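# Separate the yellow wire from the other wires

## Task

Put the yellow wire down on the table on its own, so that at least a hand's width separates it from each of the other wires. Any wire left dangling over the table edge may fail the task, and so may hauling or squeezing two wires hard against one another.

## Robot and tools

Robot: two arms, left_arm and right_arm, each ending in a sixteen-motor, four-digit hand (index, middle, ring, thumb). right_arm has a right hand; left_arm has a left hand built as its mirror image. Arm bases in the scene frame: left_arm at (-0.029, +0.279, 0) m, right_arm at (+0.011, -0.295, 0) m, both turned only slightly about z. A camera stand is fixed behind the arms.

Scene frame: origin at table-top height, halfway between the two nominal bases. +z is up, +x points out over the table, and left_arm sits on the +y side. Image left and right do not match the arm names. All positions, velocities, targets and offsets use this frame's axes.

Hand point frame (right hand): +z runs along the straight fingers toward the tips, +x crosses the palm away from the thumb, and +y points out of the palm face. On the left hand +x points toward the thumb instead. A rigid mast sticks out near the wrist on the palm side and can collide with things.

execute_actions(actions, cameras): actions is a list of actions run in order. Each action is a list of up to 15 rows, one row per 1/30 s step. If there are fewer than 15 rows, the last row is repeated until the step count reaches 15, so each action lasts 0.5 s. Every row is a single flat list of 48 numbers, each in [-1, 1], covering both arms even if only one moves:
- 1-6: left_arm dx, dy, dz, rx, ry, rz
- 7-22: the left hand's 16 hinge goals
- 23-24: left current_limit, speed
- 25-30: right_arm dx, dy, dz, rx, ry, rz
- 31-46: the right hand's 16 hinge goals
- 47-48: right current_limit, speed

The arm numbers are offsets, not poses. They are measured in scene-frame axes from the arm's Hand target as it stood when that action began. Every row of an action counts from that same start, not from the row before. A later action starts from the new target, so sending the same offset again moves the arm further. Scale: 1.0 equals 0.6 m for dx, dy, dz and 180 degrees for rx, ry, rz. The rx, ry, rz values form one rotation vector, turning about the target's position. If the translation length exceeds 1.0 it is shortened along its direction.

Each step, the commanded orientation is clipped to within 40 degrees of the measured one. The arm may then fall short of the target, and it favours position over orientation. The hand can also rest a few centimetres off the target, and sags lower when loaded. An all-zero action asks for the same target again; if the hand is still short, send the remaining gap as an offset. Very small moves may not start at all. To stop pushing against something, set the target back beyond where the hand point actually is.

Hand numbers, in this order: index_mcp, index_abd, index_pip, index_dip, thumb_cmc, thumb_axl, thumb_mcp, thumb_ipl, middle_mcp, middle_abd, middle_pip, middle_dip, ring_mcp, ring_abd, ring_pip, ring_dip. Each is an absolute goal angle, scaled linearly between the hinge's two stops (-1 to +1). It is not an offset, and 0 is a real goal, not "leave as is". Toward +1, mcp, pip and dip curl a finger toward the palm, and abd swings it sideways away from the thumb. Straight values: mcp -0.75, abd 0.00, pip -0.58, dip -0.70. Thumb: cmc +1 swings the thumb from beside the palm to in front of it (straight -0.71). axl rolls the thumb about its own line (straight -0.68). mcp and ipl bend it (straight -0.23 and -0.17).

current_limit maps -1 to 0 mA and +1 to 550 mA, with a minimum of 11 mA. speed gives (speed+1)/2 of 8.5 rad/s. Starting values are +0.4 and -0.6, and the last values sent stay in force. To keep a hand unchanged, send back its reported hand_goal, hand_current_limit and hand_speed. A finger presses only while its goal lies past the object's surface, and presses harder the further past it is.

Results report, per arm: end_effector_position (m) and end_effector_quat_wxyz in the scene frame, Hand target, joint positions, velocities and torques. The velocity line may be omitted when it is only noise. Per hand, one entry per motor in the order above: hand_goal, hand_measured, hand_current_ma (positive pushes toward -1), and hand_state (moving, goal, blocked, overload). Also reported are hand_current_limit and hand_speed, plus MOTOR HOT or OVER-TEMPERATURE FAULT lines when they apply. A motor that draws 495 mA or more for 5 s shuts down for 10 s.

Images come back only when actions is empty or when cameras names them: cam_high, cam_low, cam_left_wrist, cam_right_wrist (each 672x504), or ["all"]. An unknown name makes the call invalid. A call returns once the robot is still, at most 3 s after its last action. The robot keeps holding its last command while the model thinks.

zoom_image(camera, region): gives a closer look at [x0, y0, x1, y1] pixels of that camera's most recent image, at most 504 by 504.

read_manual(section): returns licence text only and does not move anything.

finished_scene(scene=1): ends the scene for good. The wire must stay separated with the robot no longer touching it.

Avoid: letting any wire hang over the edge or leaving anything off the table; dropping or flinging parts, or releasing them while they move; hard hits on the table or fixed objects; arm-to-arm contact, including one hand gripping the other's fingers; long pushes against unreachable targets, which heat the motors; and pulling wires hard against each other.

Each tool is called by a JSON object that holds its "op" and its "data".

## Session

{"op": "execute_actions", "data": {"actions": []}}

Scene clock: 0.00 s.
left_arm: end_effector_position=(+0.5642, +0.3066, +0.2794) hand_goal=(-0.754, +0.000, -0.576, -0.696, -0.714, -0.678, -0.226, -0.168, -0.754, +0.000, -0.576, -0.696, -0.754, +0.000, -0.576, -0.696) hand_measured=(-0.754, +0.000, -0.576, -0.696, -0.714, -0.678, -0.226, -0.168, -0.754, +0.000, -0.576, -0.696, -0.754, +0.000, -0.576, -0.696) hand_current_ma=(+0, +0, +0, +0, +0, +0, +0, +0, +0, +0, +0, +0, +0, +0, +0, +0) hand_state=(goal, goal, goal, goal, goal, goal, goal, goal, goal, goal, goal, goal, goal, goal, goal, goal) hand_current_limit=0.40 hand_speed=-0.60 end_effector_quat_wxyz=(+0.244, +0.530, +0.673, +0.455) | right_arm: end_effector_position=(+0.8221, +0.0733, +0.1668) hand_goal=(-0.754, +0.000, -0.576, -0.696, -0.714, -0.678, -0.226, -0.168, -0.754, +0.000, -0.576, -0.696, -0.754, +0.000, -0.576, -0.696) hand_measured=(-0.754, +0.000, -0.576, -0.696, -0.714, -0.678, -0.226, -0.168, -0.754, +0.000, -0.576, -0.696, -0.754, +0.000, -0.576, -0.696) hand_current_ma=(+0, +0, +0, +0, +0, +0, +0, +0, +0, +0, +0, +0, +0, +0, +0, +0) hand_state=(goal, goal, goal, goal, goal, goal, goal, goal, goal, goal, goal, goal, goal, goal, goal, goal) hand_current_limit=0.40 hand_speed=-0.60 end_effector_quat_wxyz=(+0.434, +0.630, +0.270, +0.584)
Joint positions: left_arm=[-0.091 1.414 0.884 -0.025 -0.476 -0.101] | right_arm=[0.621 2.657 2.229 0.519 0.851 0.459]
Joint velocities: within noise
Joint torques (N m): no reading
Heat: left arm: hottest wrist pitch 27 °C; right arm: hottest shoulder 28 °C.
Hand target: left_arm +0.5704, +0.3058, +0.3011; +0.259, +0.520, +0.669, +0.464 | right_arm +0.8237, +0.0744, +0.1653; +0.433, +0.629, +0.266, +0.588

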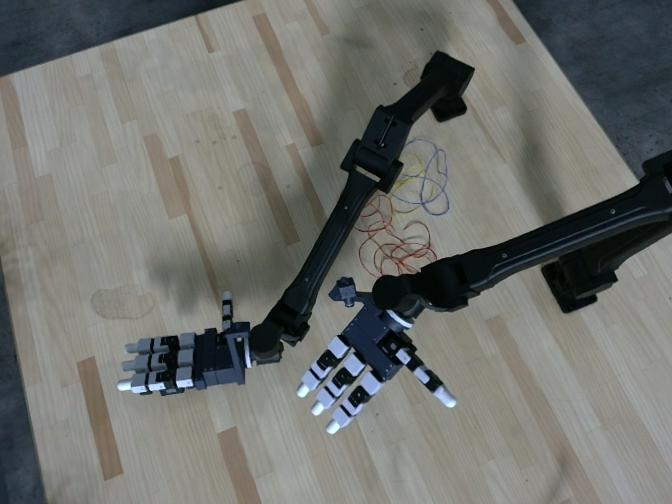

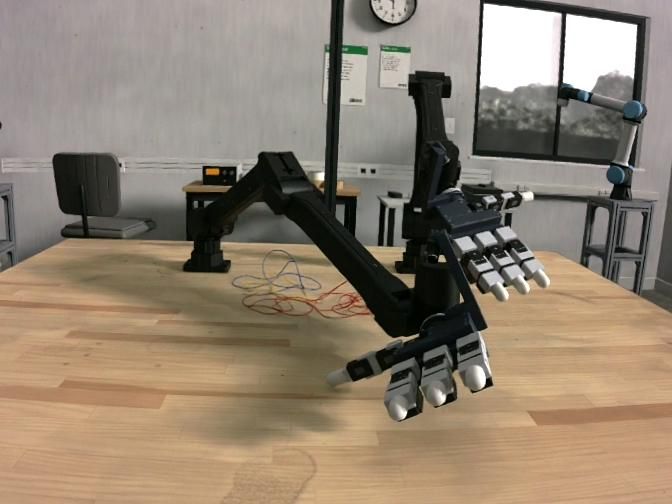

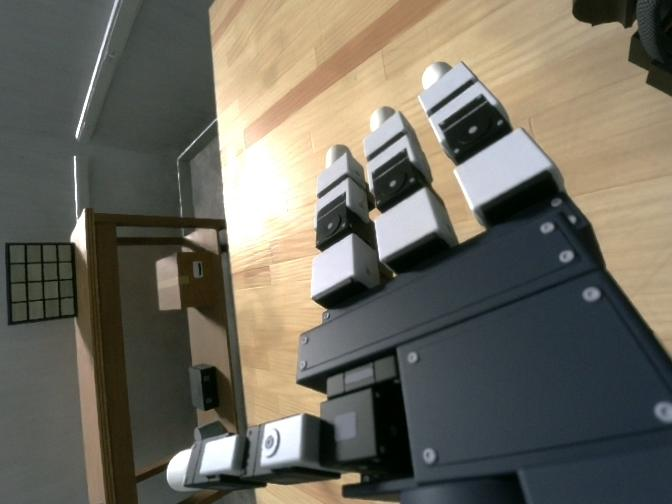

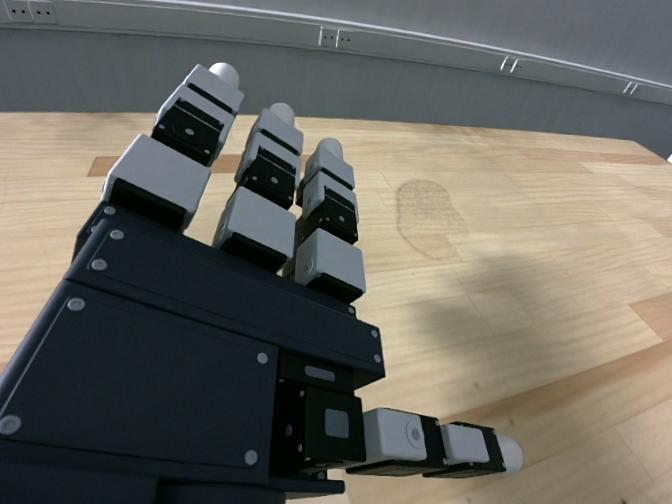

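{"op": "zoom_image", "data": {"camera": "cam_high", "region": [330, 120, 480, 290]}}

{"op": "zoom_image", "data": {"camera": "cam_low", "region": [210, 230, 410, 340]}}

Scaled by 2.965 from the camera's 672x504 image, which has a finer 960x720 frame.

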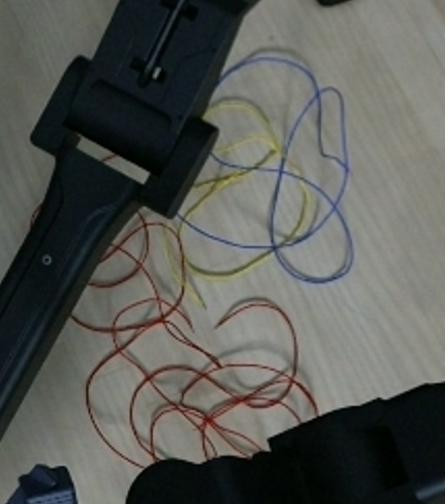

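Scaled by 2.520 from the camera's 672x504 image, which has a finer 960x720 frame.

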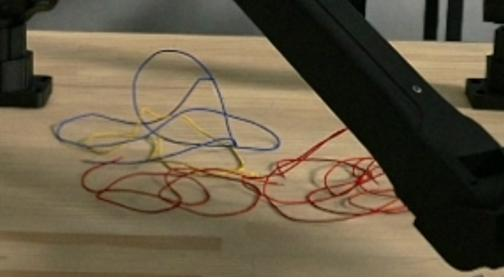

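{"op": "execute_actions", "data": {"actions": [[[-0.0407,0.2403,0.05,0,0,0.0778,-0.754,0,-0.576,-0.696,-0.714,-0.678,-0.226,-0.168,-0.754,0,-0.576,-0.696,-0.754,0,-0.576,-0.696,0.4,-0.6,-0.1316,-0.1373,0.0541,0.0852,0.0849,0.0322,-0.754,0,-0.576,-0.696,-0.714,-0.678,-0.226,-0.168,-0.754,0,-0.576,-0.696,-0.754,0,-0.576,-0.696,0.4,-0.6]],[[-0.0977,0.2233,0.05,0,0,0.0778,-0.754,0,-0.576,-0.696,-0.714,-0.678,-0.226,-0.168,-0.754,0,-0.576,-0.696,-0.754,0,-0.576,-0.696,0.4,-0.6,-0.1316,-0.1373,0.0541,0.0852,0.0849,0.0322,-0.754,0,-0.576,-0.696,-0.3,-0.678,-0.226,-0.168,-0.754,0,-0.576,-0.696,-0.754,0,-0.576,-0.696,0.4,-0.6]],[[-0.1487,0.1932,0,0,0,0.0778,-0.754,0,-0.576,-0.696,-0.714,-0.678,-0.226,-0.168,-0.754,0,-0.576,-0.696,-0.754,0,-0.576,-0.696,0.4,-0.6,-0.1316,-0.1373,0.0541,0.0852,0.0849,0.0322,-0.754,0,-0.576,-0.696,0.1,-0.678,-0.226,-0.168,-0.754,0,-0.576,-0.696,-0.754,0,-0.576,-0.696,0.4,-0.6]]], "cameras": ["cam_high"]}}

Scene clock: 224.10 s.
left_arm: end_effector_position=(+0.3857, +0.6930, +0.3310) hand_goal=(-0.754, +0.000, -0.576, -0.696, -0.714, -0.678, -0.226, -0.168, -0.754, +0.000, -0.576, -0.696, -0.754, +0.000, -0.576, -0.696) hand_measured=(-0.760, +0.000, -0.576, -0.696, -0.720, -0.678, -0.226, -0.168, -0.760, +0.000, -0.576, -0.696, -0.760, +0.000, -0.576, -0.696) hand_current_ma=(-13, +1, -1, +0, -14, +1, +1, +1, -13, +1, -1, +0, -17, +1, -1, +0) hand_state=(goal, goal, goal, goal, goal, goal, goal, goal, goal, goal, goal, goal, goal, goal, goal, goal) hand_current_limit=0.40 hand_speed=-0.60 end_effector_quat_wxyz=(+0.063, +0.253, +0.819, +0.511) | right_arm: end_effector_position=(+0.5788, -0.1768, +0.2577) hand_goal=(-0.754, +0.000, -0.576, -0.696, +0.100, -0.678, -0.226, -0.168, -0.754, +0.000, -0.576, -0.696, -0.754, +0.000, -0.576, -0.696) hand_measured=(-0.756, -0.002, -0.576, -0.696, +0.086, -0.678, -0.224, -0.166, -0.756, -0.002, -0.576, -0.696, -0.756, -0.002, -0.576, -0.696) hand_current_ma=(-1, +0, +0, +0, -8, +0, +1, +1, +0, +0, +0, +0, +0, +0, +0, +0) hand_state=(goal, goal, goal, goal, goal, goal, goal, goal, goal, goal, goal, goal, goal, goal, goal, goal) hand_current_limit=0.40 hand_speed=-0.60 end_effector_quat_wxyz=(-0.057, +0.871, +0.258, +0.415)
Joint positions: left_arm=[0.644 1.326 0.951 -0.183 -0.479 -0.101] | right_arm=[0.343 1.374 1.138 -0.472 -0.064 1.363]
Joint torques (N m): left_arm=[1.44 -9.11 13.38 1.8 -0.36 0.04] | right_arm=[0.32 -9 12.67 1.84 -0.16 0]
Heat: left arm: hottest elbow 44 °C; right arm: hottest shoulder 48 °C.
Hand target: left_arm +0.3983, +0.6997, +0.3611; +0.076, +0.246, +0.811, +0.526 | right_arm +0.5868, -0.1726, +0.2628; -0.062, +0.872, +0.253, +0.415
Off the commanded pose: left_arm 0.033 m, 3 deg | right_arm 0.010 m, 1 deg.
Images, in order (width x height): cam_high 672x504.

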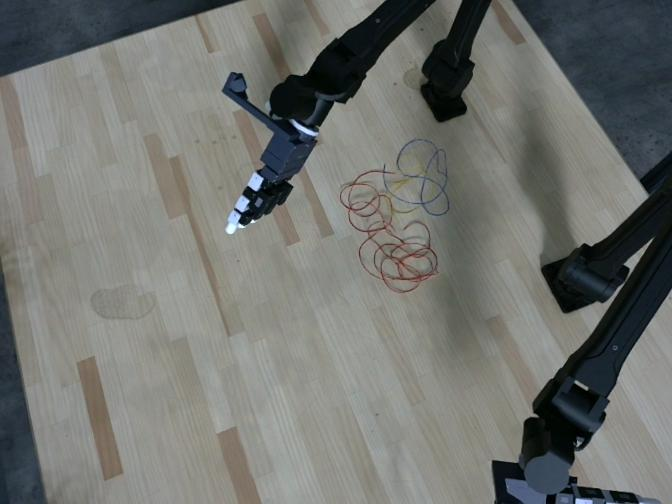

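{"op": "zoom_image", "data": {"camera": "cam_high", "region": [370, 125, 460, 225]}}

{"op": "zoom_image", "data": {"camera": "cam_high", "region": [330, 130, 460, 300]}}

Scaled by 5.040 from the camera's 672x504 image, which has a finer 960x720 frame.

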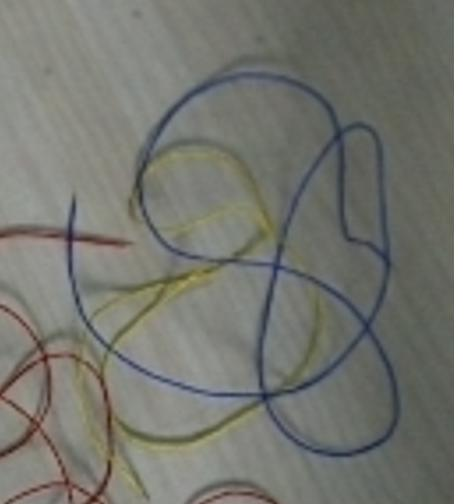

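Scaled by 2.965 from the camera's 672x504 image, which has a finer 960x720 frame.

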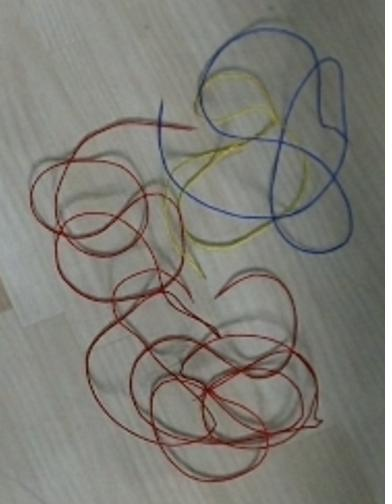

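{"op": "zoom_image", "data": {"camera": "cam_high", "region": [370, 165, 410, 225]}}

{"op": "zoom_image", "data": {"camera": "cam_high", "region": [390, 145, 440, 205]}}

Scaled by 8.400 from the camera's 672x504 image, which has a finer 960x720 frame.

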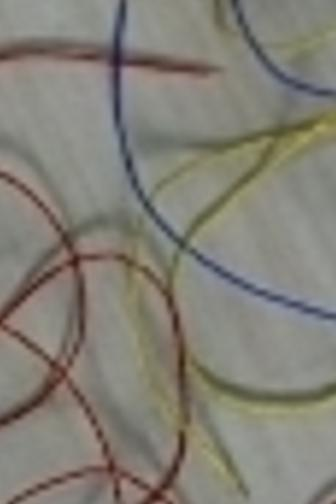

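Scaled by 8.400 from the camera's 672x504 image, which has a finer 960x720 frame.

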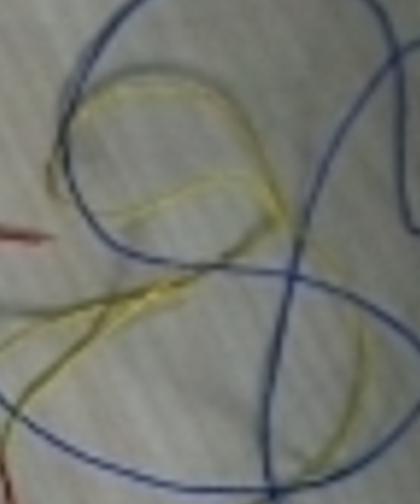

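{"op": "execute_actions", "data": {"actions": [], "cameras": ["cam_low","cam_right_wrist"]}}

{"op": "zoom_image", "data": {"camera": "cam_low", "region": [210, 240, 410, 330]}}

Scene clock: 279.83 s.
left_arm: end_effector_position=(+0.3857, +0.6930, +0.3310) hand_goal=(-0.754, +0.000, -0.576, -0.696, -0.714, -0.678, -0.226, -0.168, -0.754, +0.000, -0.576, -0.696, -0.754, +0.000, -0.576, -0.696) hand_measured=(-0.760, +0.000, -0.576, -0.696, -0.720, -0.678, -0.226, -0.168, -0.760, +0.000, -0.576, -0.696, -0.760, +0.000, -0.576, -0.696) hand_current_ma=(-13, +1, -1, +0, -14, +1, +1, +1, -13, +1, -1, +0, -17, +1, -1, +0) hand_state=(goal, goal, goal, goal, goal, goal, goal, goal, goal, goal, goal, goal, goal, goal, goal, goal) hand_current_limit=0.40 hand_speed=-0.60 end_effector_quat_wxyz=(+0.063, +0.253, +0.819, +0.511) | right_arm: end_effector_position=(+0.5788, -0.1768, +0.2577) hand_goal=(-0.754, +0.000, -0.576, -0.696, +0.100, -0.678, -0.226, -0.168, -0.754, +0.000, -0.576, -0.696, -0.754, +0.000, -0.576, -0.696) hand_measured=(-0.756, -0.002, -0.576, -0.696, +0.086, -0.678, -0.224, -0.166, -0.756, -0.002, -0.576, -0.696, -0.756, -0.002, -0.576, -0.696) hand_current_ma=(-1, +0, +0, +0, -8, +0, +1, +1, +0, +0, +0, +0, +0, +0, +0, +0) hand_state=(goal, goal, goal, goal, goal, goal, goal, goal, goal, goal, goal, goal, goal, goal, goal, goal) hand_current_limit=0.40 hand_speed=-0.60 end_effector_quat_wxyz=(-0.057, +0.871, +0.258, +0.415)
Joint positions: left_arm=[0.644 1.326 0.951 -0.183 -0.479 -0.101] | right_arm=[0.343 1.374 1.138 -0.472 -0.064 1.364]
Joint velocities: within noise
Joint torques (N m): left_arm=[1.49 -9.23 13.41 1.58 -0.32 0.09] | right_arm=[0.38 -9.17 12.64 1.85 -0.16 0.02]
Heat: left arm: hottest elbow 48 °C; right arm: hottest elbow 42 °C.
Hand target: left_arm +0.3983, +0.6997, +0.3611; +0.076, +0.246, +0.811, +0.526 | right_arm +0.5868, -0.1726, +0.2628; -0.062, +0.872, +0.253, +0.415
Off the commanded pose: left_arm 0.033 m, 3 deg | right_arm 0.010 m, 1 deg.
camera_calibration:
cam_right_wrist: T_world_to_cam=[[-0.129661, -0.864352, -0.485884, 0.0726453], [-0.990163, 0.0868802, 0.109677, 0.512922], [-0.0525862, 0.495325, -0.867115, 0.462059], [0, 0, 0, 1]] pos_world=[0.541594, -0.210641, 0.379699]
Images, in order (width x height): cam_low 672x504, cam_right_wrist 672x504.

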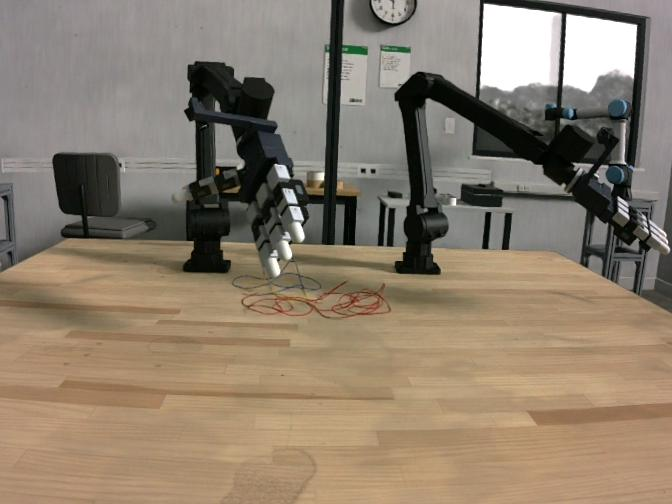

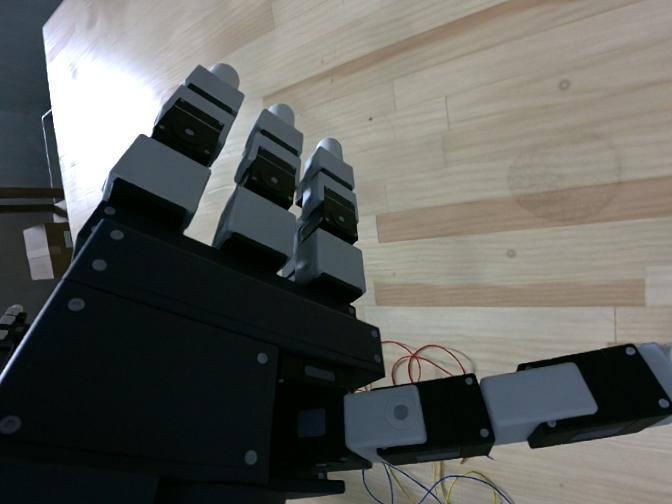

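Scaled by 2.520 from the camera's 672x504 image, which has a finer 960x720 frame.

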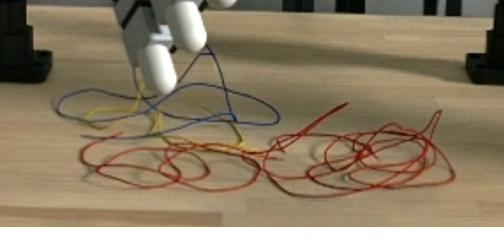

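{"op": "execute_actions", "data": {"actions": [[[0,0,0,0,0,0,-0.754,0,-0.576,-0.696,-0.714,-0.678,-0.226,-0.168,-0.754,0,-0.576,-0.696,-0.754,0,-0.576,-0.696,0.4,-0.6,-0.12,0.0458,0.03,0.0379,0.0859,0.0713,-0.65,0,-0.2,-0.4,0.3,-0.678,0,0,-0.9,0,-0.576,-0.696,-0.9,0,-0.576,-0.696,0.4,-0.6]],[[0,0,0,0,0,0,-0.754,0,-0.576,-0.696,-0.714,-0.678,-0.226,-0.168,-0.754,0,-0.576,-0.696,-0.754,0,-0.576,-0.696,0.4,-0.6,-0.2,0.0458,0.03,0.0379,0.0859,0.0713,-0.65,0,0.307,-0.109,0.493,-0.678,0.1,0.195,-0.9,0,-0.576,-0.696,-0.9,0,-0.576,-0.696,0.4,-0.6]],[[0,0,0,0,0,0,-0.754,0,-0.576,-0.696,-0.714,-0.678,-0.226,-0.168,-0.754,0,-0.576,-0.696,-0.754,0,-0.576,-0.696,0.4,-0.6,-0.2,0.0458,0,0.0379,0.0859,0.0713,-0.65,0,0.307,-0.109,0.493,-0.678,0.1,0.195,-0.9,0,-0.576,-0.696,-0.9,0,-0.576,-0.696,0.4,-0.6]],[[0,0,0,0,0,0,-0.754,0,-0.576,-0.696,-0.714,-0.678,-0.226,-0.168,-0.754,0,-0.576,-0.696,-0.754,0,-0.576,-0.696,0.4,-0.6,-0.2,0.0458,0,0.0379,0.0859,0.0713,-0.65,0,0.307,-0.109,0.493,-0.678,0.1,0.195,-0.9,0,-0.576,-0.696,-0.9,0,-0.576,-0.696,0.4,-0.6]]], "cameras": ["cam_high","cam_right_wrist","cam_low"]}}

Scene clock: 406.23 s.
left_arm: end_effector_position=(+0.3857, +0.6931, +0.3307) hand_goal=(-0.754, +0.000, -0.576, -0.696, -0.714, -0.678, -0.226, -0.168, -0.754, +0.000, -0.576, -0.696, -0.754, +0.000, -0.576, -0.696) hand_measured=(-0.760, +0.000, -0.576, -0.696, -0.720, -0.678, -0.226, -0.168, -0.760, +0.000, -0.576, -0.696, -0.760, +0.000, -0.576, -0.696) hand_current_ma=(-13, +1, -1, +0, -14, +1, +1, +1, -13, +1, -1, +0, -17, +1, -1, +0) hand_state=(goal, goal, goal, goal, goal, goal, goal, goal, goal, goal, goal, goal, goal, goal, goal, goal) hand_current_limit=0.40 hand_speed=-0.60 end_effector_quat_wxyz=(+0.062, +0.254, +0.819, +0.511) | right_arm: end_effector_position=(+0.1595, -0.0607, +0.3009) hand_goal=(-0.650, +0.000, +0.306, -0.110, +0.492, -0.678, +0.100, +0.194, -0.900, +0.000, -0.576, -0.696, -0.900, +0.000, -0.576, -0.696) hand_measured=(-0.644, -0.002, +0.304, -0.114, +0.488, -0.678, +0.100, +0.192, -0.888, -0.002, -0.576, -0.696, -0.888, -0.002, -0.576, -0.696) hand_current_ma=(+3, +0, -1, -1, -1, +0, +0, +0, +7, +0, +0, +0, +6, +0, +0, +0) hand_state=(goal, goal, goal, goal, goal, goal, goal, goal, goal, goal, goal, goal, goal, goal, goal, goal) hand_current_limit=0.40 hand_speed=-0.60 end_effector_quat_wxyz=(-0.514, +0.752, +0.411, -0.040)
Joint positions: left_arm=[0.644 1.326 0.951 -0.183 -0.479 -0.101] | right_arm=[0.594 0.954 1.096 -1.687 -1.084 1.177]
Joint torques (N m): left_arm=[0.73 -8.35 13.34 1.83 -0.32 0.08] | right_arm=[0.38 -2.96 8.28 0.27 -1.34 0.08]
Heat: left arm: hottest elbow 53 °C; right arm: hottest elbow 46 °C.
Hand target: left_arm +0.3983, +0.6998, +0.3610; +0.076, +0.246, +0.811, +0.526 | right_arm +0.1548, -0.0628, +0.2987; -0.528, +0.731, +0.422, -0.093
Off the commanded pose: left_arm 0.033 m, 3 deg | right_arm 0.006 m, 7 deg.
joint sent to its limit (right arm) — joint 4 (wrist pitch), lower limit. The joint targets are off in orientation, not in position.
camera_calibration:
cam_right_wrist: T_world_to_cam=[[-0.133196, -0.630098, -0.765007, 0.238368], [-0.230372, -0.731059, 0.642247, -0.24816], [-0.963944, 0.261781, -0.0477823, 0.304629], [0, 0, 0, 1]] pos_world=[0.268226, -0.11097, 0.356289]
Images, in order (width x height): cam_high 672x504, cam_low 672x504, cam_right_wrist 672x504.

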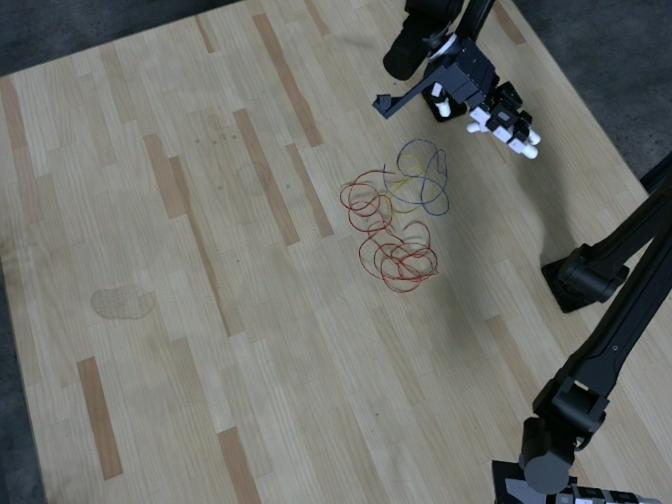

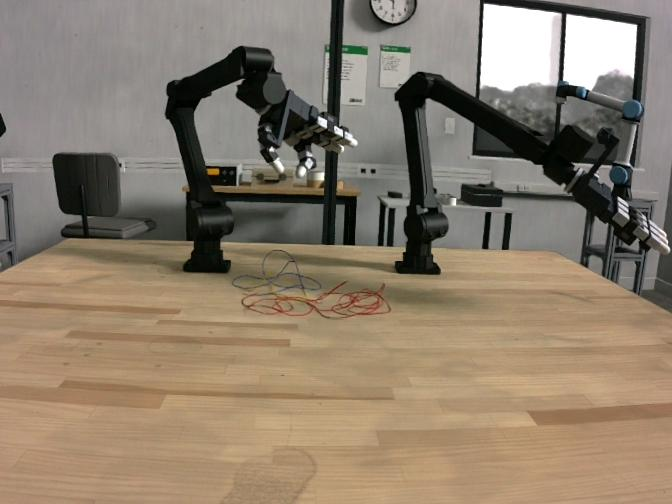

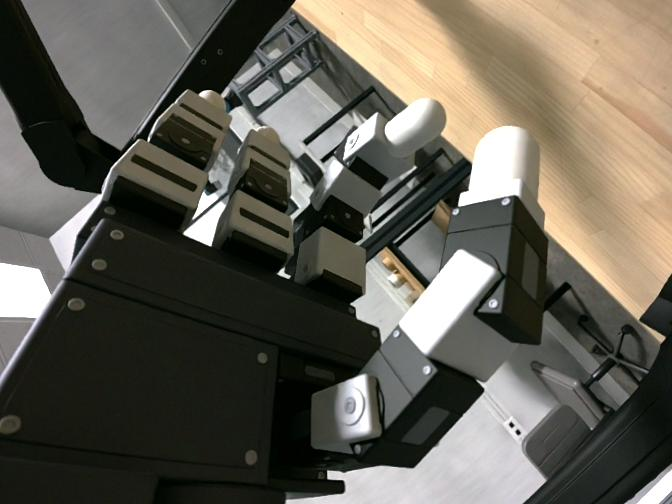

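{"op": "zoom_image", "data": {"camera": "cam_low", "region": [220, 235, 340, 325]}}

{"op": "zoom_image", "data": {"camera": "cam_high", "region": [380, 130, 460, 220]}}

Scaled by 4.200 from the camera's 672x504 image, which has a finer 960x720 frame.

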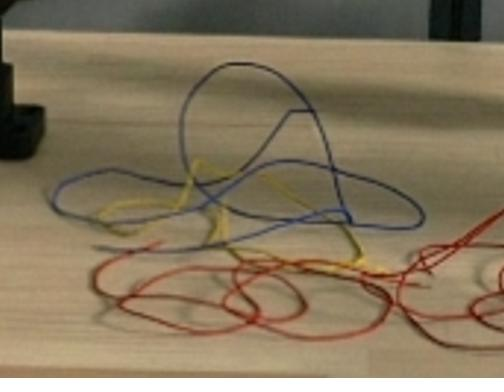

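Scaled by 5.600 from the camera's 672x504 image, which has a finer 960x720 frame.

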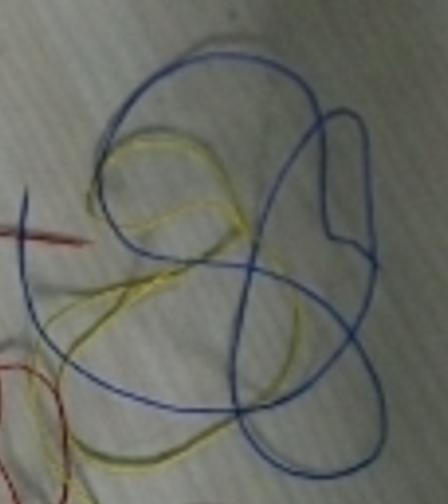

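{"op": "execute_actions", "data": {"actions": [[[0,0,0,0,0,0,-0.754,0,-0.576,-0.696,-0.714,-0.678,-0.226,-0.168,-0.754,0,-0.576,-0.696,-0.754,0,-0.576,-0.696,0.4,-0.6,-0.055,-0.0025,-0.15,0,0,0,-0.65,0,0.307,-0.109,0.493,-0.678,0.1,0.195,-0.9,0,-0.576,-0.696,-0.9,0,-0.576,-0.696,0.4,-0.6]],[[0,0,0,0,0,0,-0.754,0,-0.576,-0.696,-0.714,-0.678,-0.226,-0.168,-0.754,0,-0.576,-0.696,-0.754,0,-0.576,-0.696,0.4,-0.6,0,-0.0025,-0.1,0,0,0,-0.65,0,0.307,-0.109,0.493,-0.678,0.1,0.195,-0.9,0,-0.576,-0.696,-0.9,0,-0.576,-0.696,0.4,-0.6]]], "cameras": ["cam_high","cam_right_wrist","cam_low"]}}

{"op": "zoom_image", "data": {"camera": "cam_low", "region": [220, 195, 340, 325]}}

{"op": "zoom_image", "data": {"camera": "cam_high", "region": [370, 100, 490, 220]}}

Scene clock: 436.33 s.
left_arm: end_effector_position=(+0.3857, +0.6931, +0.3307) hand_goal=(-0.754, +0.000, -0.576, -0.696, -0.714, -0.678, -0.226, -0.168, -0.754, +0.000, -0.576, -0.696, -0.754, +0.000, -0.576, -0.696) hand_measured=(-0.760, +0.000, -0.576, -0.696, -0.720, -0.678, -0.226, -0.168, -0.760, +0.000, -0.576, -0.696, -0.760, +0.000, -0.576, -0.696) hand_current_ma=(-13, +1, -1, +0, -14, +1, +1, +1, -13, +1, -1, +0, -17, +1, -1, +0) hand_state=(goal, goal, goal, goal, goal, goal, goal, goal, goal, goal, goal, goal, goal, goal, goal, goal) hand_current_limit=0.40 hand_speed=-0.60 end_effector_quat_wxyz=(+0.062, +0.254, +0.819, +0.511) | right_arm: end_effector_position=(+0.1201, -0.0678, +0.1520) hand_goal=(-0.650, +0.000, +0.306, -0.110, +0.492, -0.678, +0.100, +0.194, -0.900, +0.000, -0.576, -0.696, -0.900, +0.000, -0.576, -0.696) hand_measured=(-0.644, -0.002, +0.304, -0.114, +0.490, -0.678, +0.100, +0.192, -0.888, -0.002, -0.576, -0.696, -0.888, -0.002, -0.576, -0.696) hand_current_ma=(+3, +0, -1, -1, +0, +0, +0, +0, +7, +0, +0, +0, +6, +0, +0, +0) hand_state=(goal, goal, goal, goal, goal, goal, goal, goal, goal, goal, goal, goal, goal, goal, goal, goal) hand_current_limit=0.40 hand_speed=-0.60 end_effector_quat_wxyz=(-0.529, +0.731, +0.422, -0.091)
Joint positions: left_arm=[0.644 1.326 0.951 -0.183 -0.479 -0.101] | right_arm=[0.632 0.971 0.697 -1.435 -1.128 1.065]
Joint torques (N m): left_arm=[1.32 -9.7 13.27 1.76 -0.31 0.09] | right_arm=[0.21 -1.79 8.23 0.51 -1.27 -0.04]
Heat: left arm: hottest elbow 54 °C; right arm: hottest elbow 45 °C.
Hand target: left_arm +0.3983, +0.6998, +0.3610; +0.076, +0.246, +0.811, +0.526 | right_arm +0.1217, -0.0658, +0.1486; -0.528, +0.731, +0.422, -0.093
Off the commanded pose: left_arm 0.033 m, 3 deg | right_arm 0.004 m, 0 deg.
camera_calibration:
cam_right_wrist: T_world_to_cam=[[-0.138856, -0.640283, -0.755484, 0.113223], [-0.115555, -0.747187, 0.654491, -0.183581], [-0.983548, 0.17818, 0.0297642, 0.246308], [0, 0, 0, 1]] pos_world=[0.236763, -0.108562, 0.198359]
Images, in order (width x height): cam_high 672x504, cam_low 672x504, cam_right_wrist 672x504.

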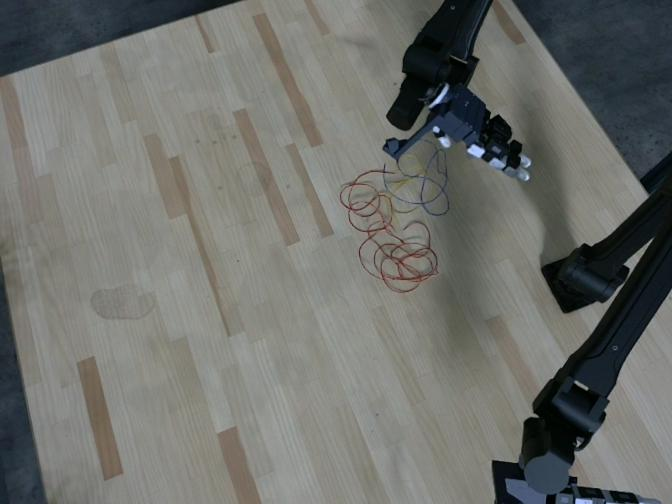

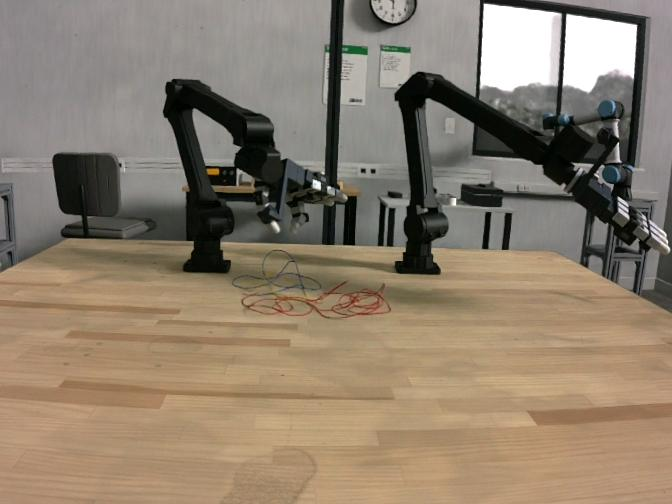

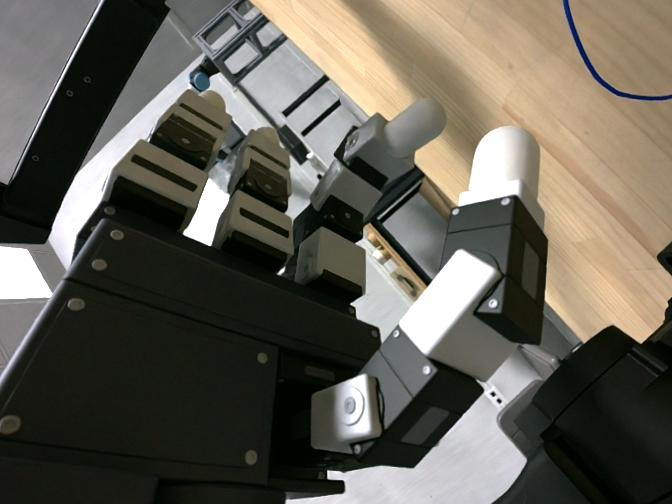

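Scaled by 3.877 from the camera's 672x504 image, which has a finer 960x720 frame.

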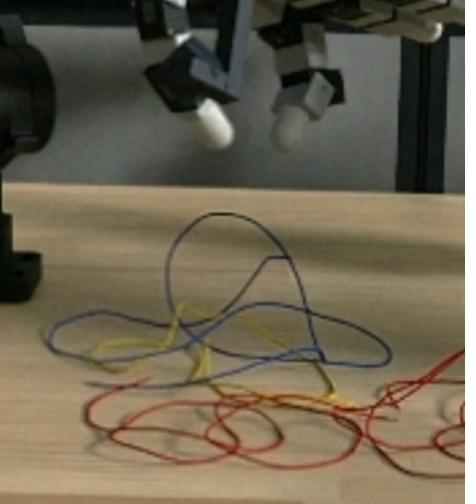

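Scaled by 4.200 from the camera's 672x504 image, which has a finer 960x720 frame.

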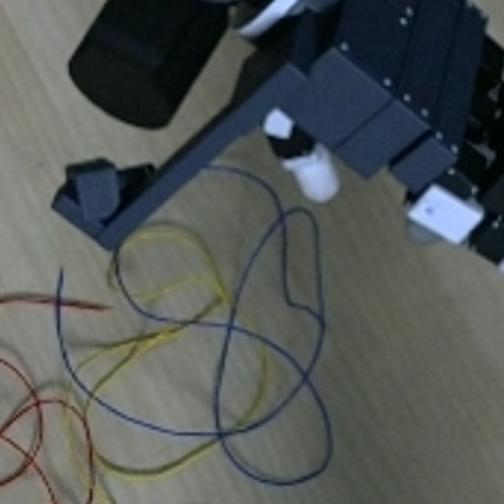

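{"op": "execute_actions", "data": {"actions": [[[0,0,0,0,0,0,-0.754,0,-0.576,-0.696,-0.714,-0.678,-0.226,-0.168,-0.754,0,-0.576,-0.696,-0.754,0,-0.576,-0.696,0.4,-0.6,0.018,-0.012,-0.04,0,0,0,-0.65,0,0.307,-0.109,0.493,-0.678,0.1,0.195,-0.9,0,-0.576,-0.696,-0.9,0,-0.576,-0.696,0.4,-0.6]],[[0,0,0,0,0,0,-0.754,0,-0.576,-0.696,-0.714,-0.678,-0.226,-0.168,-0.754,0,-0.576,-0.696,-0.754,0,-0.576,-0.696,0.4,-0.6,0,0,-0.055,0,0,0,-0.65,0,0.307,-0.109,0.493,-0.678,0.1,0.195,-0.9,0,-0.576,-0.696,-0.9,0,-0.576,-0.696,0.4,-0.6]]], "cameras": ["cam_high","cam_right_wrist","cam_low"]}}

{"op": "zoom_image", "data": {"camera": "cam_low", "region": [220, 215, 340, 325]}}

{"op": "zoom_image", "data": {"camera": "cam_high", "region": [390, 110, 490, 210]}}

Scene clock: 475.23 s.
left_arm: end_effector_position=(+0.3857, +0.6931, +0.3307) hand_goal=(-0.754, +0.000, -0.576, -0.696, -0.714, -0.678, -0.226, -0.168, -0.754, +0.000, -0.576, -0.696, -0.754, +0.000, -0.576, -0.696) hand_measured=(-0.760, +0.000, -0.576, -0.696, -0.720, -0.678, -0.226, -0.168, -0.760, +0.000, -0.576, -0.696, -0.760, +0.000, -0.576, -0.696) hand_current_ma=(-13, +1, -1, +0, -14, +1, +1, +1, -13, +1, -1, +0, -17, +1, -1, +0) hand_state=(goal, goal, goal, goal, goal, goal, goal, goal, goal, goal, goal, goal, goal, goal, goal, goal) hand_current_limit=0.40 hand_speed=-0.60 end_effector_quat_wxyz=(+0.062, +0.254, +0.819, +0.511) | right_arm: end_effector_position=(+0.1300, -0.0736, +0.0961) hand_goal=(-0.650, +0.000, +0.306, -0.110, +0.492, -0.678, +0.100, +0.194, -0.900, +0.000, -0.576, -0.696, -0.900, +0.000, -0.576, -0.696) hand_measured=(-0.644, -0.002, +0.304, -0.114, +0.490, -0.678, +0.100, +0.192, -0.888, -0.002, -0.576, -0.696, -0.888, -0.002, -0.576, -0.696) hand_current_ma=(+3, +0, -1, -1, +0, +0, +0, +0, +7, +0, +0, +0, +6, +0, +0, +0) hand_state=(goal, goal, goal, goal, goal, goal, goal, goal, goal, goal, goal, goal, goal, goal, goal, goal) hand_current_limit=0.40 hand_speed=-0.60 end_effector_quat_wxyz=(-0.529, +0.731, +0.421, -0.093)
Joint positions: left_arm=[0.644 1.326 0.951 -0.183 -0.479 -0.101] | right_arm=[0.586 1.089 0.608 -1.331 -1.119 0.956]
Joint torques (N m): left_arm=[0.62 -8.88 13.33 1.76 -0.33 0.13] | right_arm=[0.09 -2.43 7.24 0.59 -1.16 -0.13]
Heat: left arm: hottest elbow 55 °C; right arm: hottest elbow 43 °C.
Hand target: left_arm +0.3983, +0.6998, +0.3610; +0.076, +0.246, +0.811, +0.526 | right_arm +0.1326, -0.0729, +0.0917; -0.528, +0.731, +0.422, -0.093
Off the commanded pose: left_arm 0.033 m, 3 deg | right_arm 0.005 m, 0 deg.
camera_calibration:
cam_right_wrist: T_world_to_cam=[[-0.141504, -0.642591, -0.753029, 0.0686197], [-0.111621, -0.745475, 0.65712, -0.150839], [-0.983625, 0.177039, 0.0337604, 0.258217], [0, 0, 0, 1]] pos_world=[0.246862, -0.114067, 0.142074]
Images, in order (width x height): cam_high 672x504, cam_low 672x504, cam_right_wrist 672x504.

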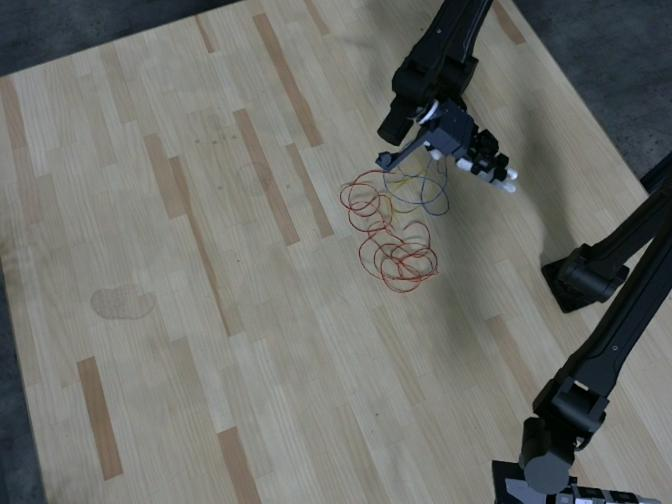

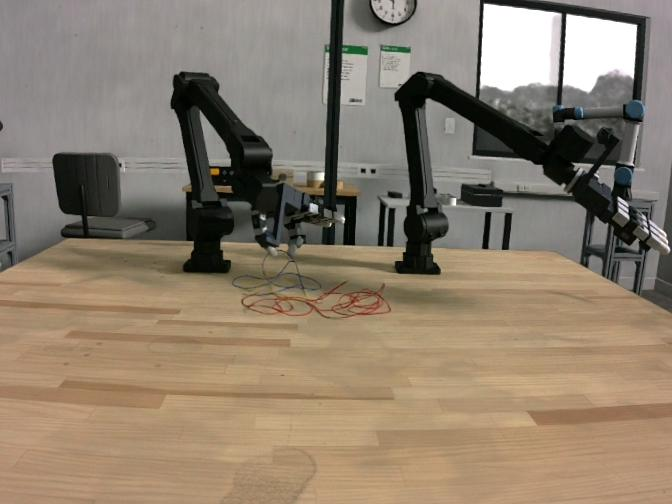

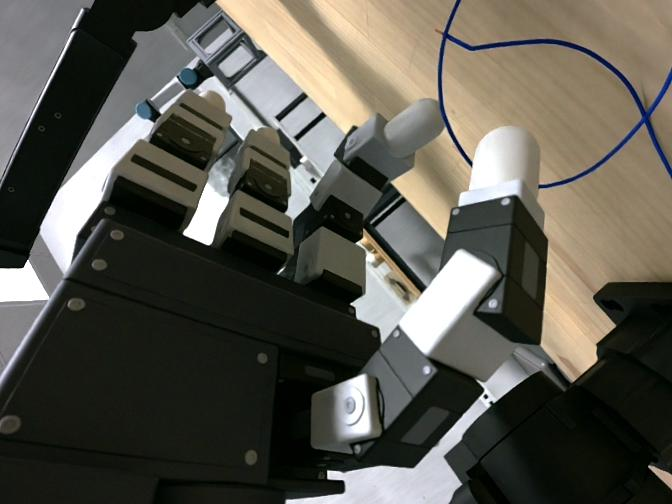

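Scaled by 4.200 from the camera's 672x504 image, which has a finer 960x720 frame.

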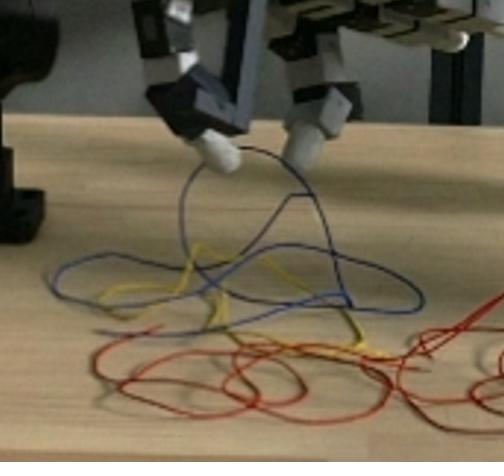

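Scaled by 5.040 from the camera's 672x504 image, which has a finer 960x720 frame.

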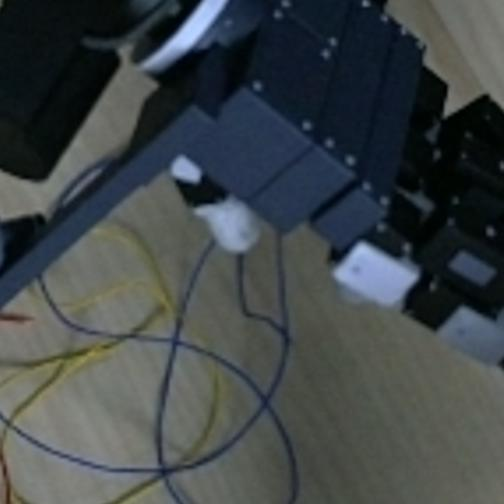

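{"op": "execute_actions", "data": {"actions": [[[0,0,0,0,0,0,-0.754,0,-0.576,-0.696,-0.714,-0.678,-0.226,-0.168,-0.754,0,-0.576,-0.696,-0.754,0,-0.576,-0.696,0.4,-0.6,0,0,0,0,0,0,-0.205,0,0.307,-0.109,0.493,-0.678,0.1,0.195,-0.9,0,-0.576,-0.696,-0.9,0,-0.576,-0.696,0.4,-0.8]]], "cameras": ["cam_high","cam_right_wrist","cam_low"]}}

{"op": "zoom_image", "data": {"camera": "cam_low", "region": [240, 225, 320, 305]}}

{"op": "zoom_image", "data": {"camera": "cam_right_wrist", "region": [360, 0, 672, 260]}}

Scene clock: 486.23 s.
left_arm: end_effector_position=(+0.3857, +0.6931, +0.3307) hand_goal=(-0.754, +0.000, -0.576, -0.696, -0.714, -0.678, -0.226, -0.168, -0.754, +0.000, -0.576, -0.696, -0.754, +0.000, -0.576, -0.696) hand_measured=(-0.760, +0.000, -0.576, -0.696, -0.720, -0.678, -0.226, -0.168, -0.760, +0.000, -0.576, -0.696, -0.760, +0.000, -0.576, -0.696) hand_current_ma=(-13, +1, -1, +0, -14, +1, +1, +1, -13, +1, -1, +0, -17, +1, -1, +0) hand_state=(goal, goal, goal, goal, goal, goal, goal, goal, goal, goal, goal, goal, goal, goal, goal, goal) hand_current_limit=0.40 hand_speed=-0.60 end_effector_quat_wxyz=(+0.062, +0.254, +0.819, +0.511) | right_arm: end_effector_position=(+0.1300, -0.0736, +0.0961) hand_goal=(-0.206, +0.000, +0.306, -0.110, +0.492, -0.678, +0.100, +0.194, -0.900, +0.000, -0.576, -0.696, -0.900, +0.000, -0.576, -0.696) hand_measured=(-0.268, -0.002, +0.284, -0.118, +0.490, -0.678, +0.090, +0.192, -0.888, -0.002, -0.576, -0.696, -0.888, -0.002, -0.576, -0.696) hand_current_ma=(-107, +0, -17, -4, +0, +0, -8, +0, +7, +0, +0, +0, +6, +0, +0, +0) hand_state=(blocked, goal, blocked, goal, goal, goal, goal, goal, goal, goal, goal, goal, goal, goal, goal, goal) hand_current_limit=0.40 hand_speed=-0.80 end_effector_quat_wxyz=(-0.529, +0.731, +0.421, -0.093)
Joint positions: left_arm=[0.644 1.326 0.951 -0.183 -0.479 -0.101] | right_arm=[0.586 1.089 0.608 -1.331 -1.119 0.956]
Joint torques (N m): left_arm=[0.85 -8.7 13.3 1.74 -0.31 0.06] | right_arm=[-0.21 -2.49 7.21 0.59 -1.16 -0.14]
Heat: left arm: hottest elbow 55 °C; right arm: hottest elbow 42 °C.
Hand target: left_arm +0.3983, +0.6998, +0.3610; +0.076, +0.246, +0.811, +0.526 | right_arm +0.1325, -0.0730, +0.0917; -0.528, +0.731, +0.422, -0.093
Off the commanded pose: left_arm 0.033 m, 3 deg | right_arm 0.005 m, 0 deg.
camera_calibration:
cam_right_wrist: T_world_to_cam=[[-0.141504, -0.642591, -0.753029, 0.0686197], [-0.111621, -0.745475, 0.65712, -0.150839], [-0.983625, 0.177039, 0.0337604, 0.258217], [0, 0, 0, 1]] pos_world=[0.246862, -0.114067, 0.142074]
Images, in order (width x height): cam_high 672x504, cam_low 672x504, cam_right_wrist 672x504.

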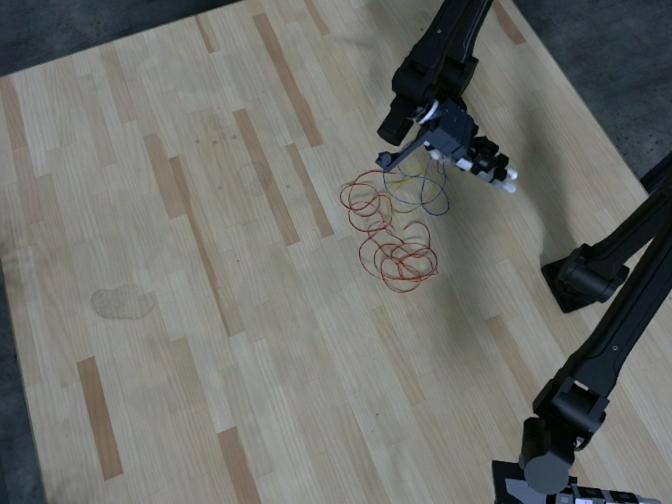

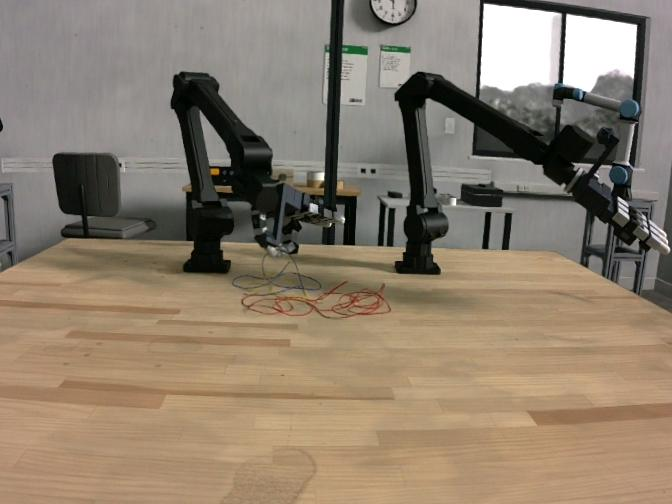

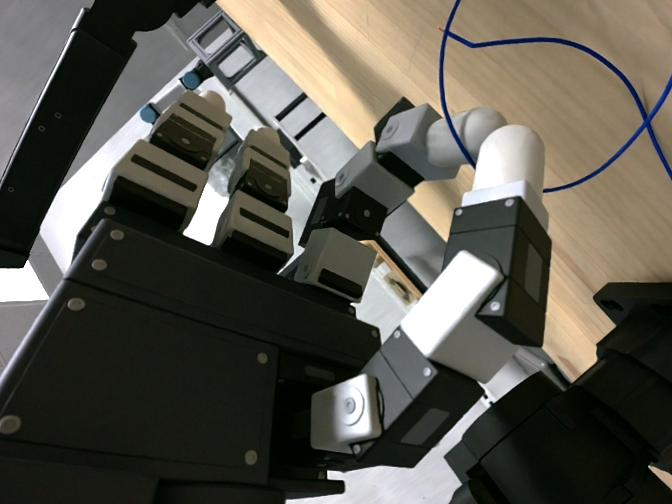

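Scaled by 6.300 from the camera's 672x504 image, which has a finer 960x720 frame.

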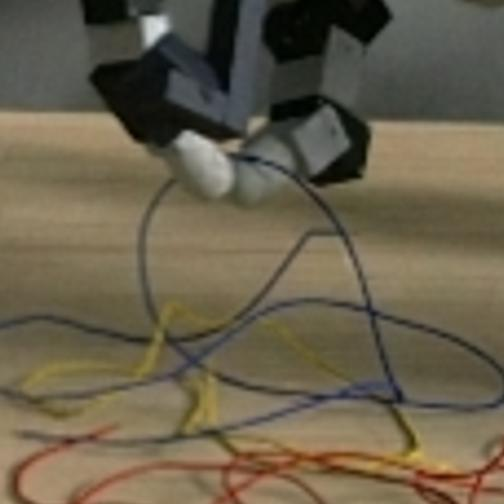

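Scaled by 1.615 from the camera's 672x504 image, which has a finer 960x720 frame.

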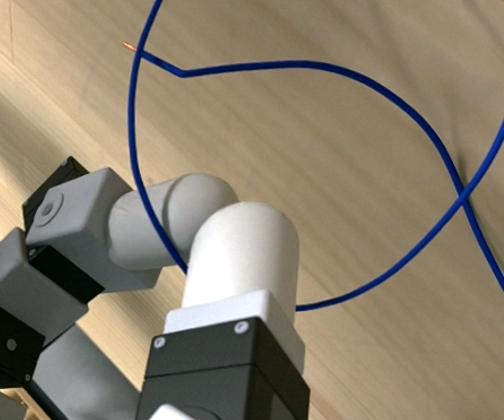

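{"op": "execute_actions", "data": {"actions": [[[0,0,0,0,0,0,-0.754,0,-0.576,-0.696,-0.714,-0.678,-0.226,-0.168,-0.754,0,-0.576,-0.696,-0.754,0,-0.576,-0.696,0.4,-0.6,0,0,0.05,0,0,0,-0.15,0,0.307,-0.109,0.493,-0.678,0.1,0.195,-0.9,0,-0.576,-0.696,-0.9,0,-0.576,-0.696,0.4,-0.8]]], "cameras": ["cam_right_wrist","cam_low"]}}

{"op": "zoom_image", "data": {"camera": "cam_low", "region": [240, 205, 320, 305]}}

{"op": "zoom_image", "data": {"camera": "cam_right_wrist", "region": [360, 0, 672, 260]}}

Scene clock: 495.20 s.
left_arm: end_effector_position=(+0.3857, +0.6931, +0.3307) hand_goal=(-0.754, +0.000, -0.576, -0.696, -0.714, -0.678, -0.226, -0.168, -0.754, +0.000, -0.576, -0.696, -0.754, +0.000, -0.576, -0.696) hand_measured=(-0.760, +0.000, -0.576, -0.696, -0.720, -0.678, -0.226, -0.168, -0.760, +0.000, -0.576, -0.696, -0.760, +0.000, -0.576, -0.696) hand_current_ma=(-13, +1, -1, +0, -14, +1, +1, +1, -13, +1, -1, +0, -17, +1, -1, +0) hand_state=(goal, goal, goal, goal, goal, goal, goal, goal, goal, goal, goal, goal, goal, goal, goal, goal) hand_current_limit=0.40 hand_speed=-0.60 end_effector_quat_wxyz=(+0.062, +0.254, +0.819, +0.511) | right_arm: end_effector_position=(+0.1206, -0.0798, +0.1065) hand_goal=(-0.150, +0.000, +0.306, -0.110, +0.492, -0.678, +0.100, +0.194, -0.900, +0.000, -0.576, -0.696, -0.900, +0.000, -0.576, -0.696) hand_measured=(-0.248, -0.002, +0.272, -0.124, +0.490, -0.678, +0.082, +0.192, -0.888, -0.002, -0.576, -0.696, -0.888, -0.002, -0.576, -0.696) hand_current_ma=(-234, +0, -36, -9, +0, +0, -19, -1, +7, +0, +0, +0, +6, +0, +0, +0) hand_state=(blocked, goal, blocked, goal, goal, goal, goal, goal, goal, goal, goal, goal, goal, goal, goal, goal) hand_current_limit=0.40 hand_speed=-0.80 end_effector_quat_wxyz=(-0.527, +0.735, +0.411, -0.111)
Joint positions: left_arm=[0.644 1.326 0.951 -0.183 -0.479 -0.101] | right_arm=[0.586 1.069 0.621 -1.408 -1.119 0.956]
Joint torques (N m): left_arm=[1.49 -9.05 13.3 1.73 -0.3 0.08] | right_arm=[0.03 -3.66 10.37 -0.39 -1.16 -0.1]
Heat: left arm: hottest elbow 55 °C; right arm: hottest elbow 41 °C.
Hand target: left_arm +0.3983, +0.6998, +0.3610; +0.076, +0.246, +0.811, +0.526 | right_arm +0.1325, -0.0730, +0.1217; -0.528, +0.731, +0.422, -0.093
Off the commanded pose: left_arm 0.033 m, 3 deg | right_arm 0.021 m, 3 deg.
camera_calibration:
cam_right_wrist: T_world_to_cam=[[-0.167953, -0.660045, -0.73221, 0.0707316], [-0.0878134, -0.729791, 0.678007, -0.16713], [-0.981876, 0.178171, 0.0646097, 0.246317], [0, 0, 0, 1]] pos_world=[0.239056, -0.119171, 0.149192]
Images, in order (width x height): cam_low 672x504, cam_right_wrist 672x504.

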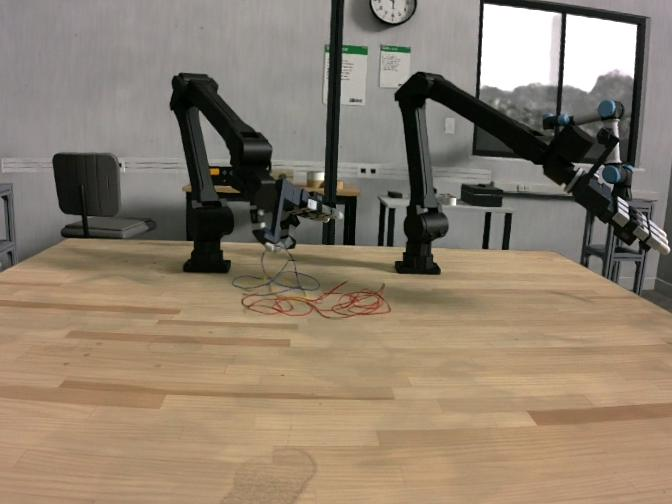

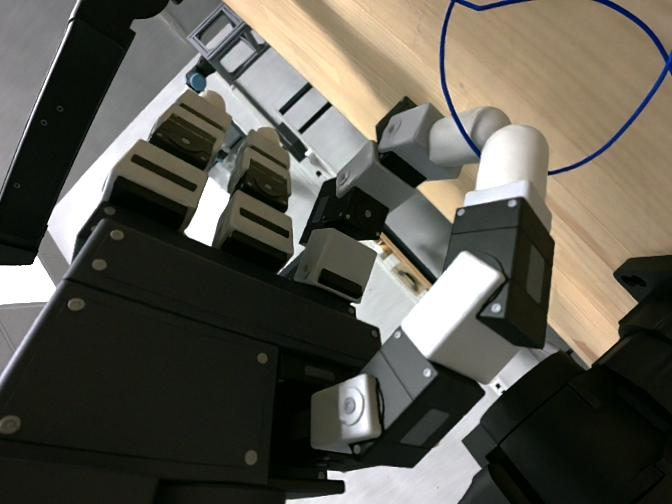

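Scaled by 5.040 from the camera's 672x504 image, which has a finer 960x720 frame.

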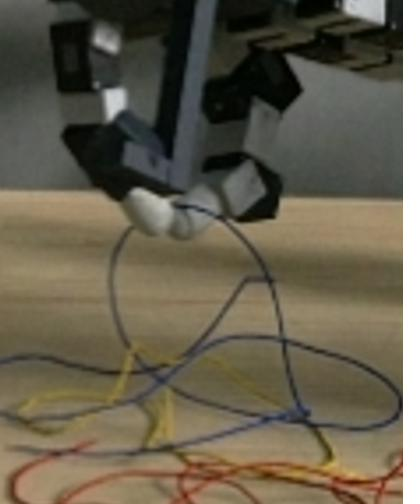

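Scaled by 1.615 from the camera's 672x504 image, which has a finer 960x720 frame.

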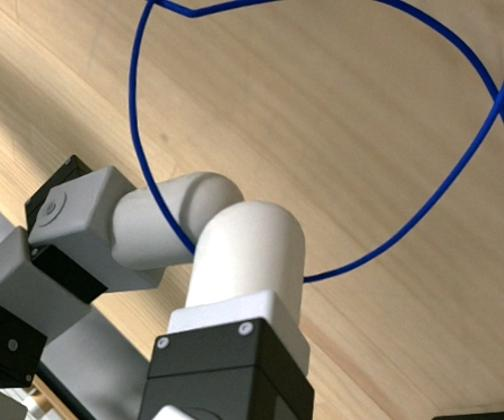

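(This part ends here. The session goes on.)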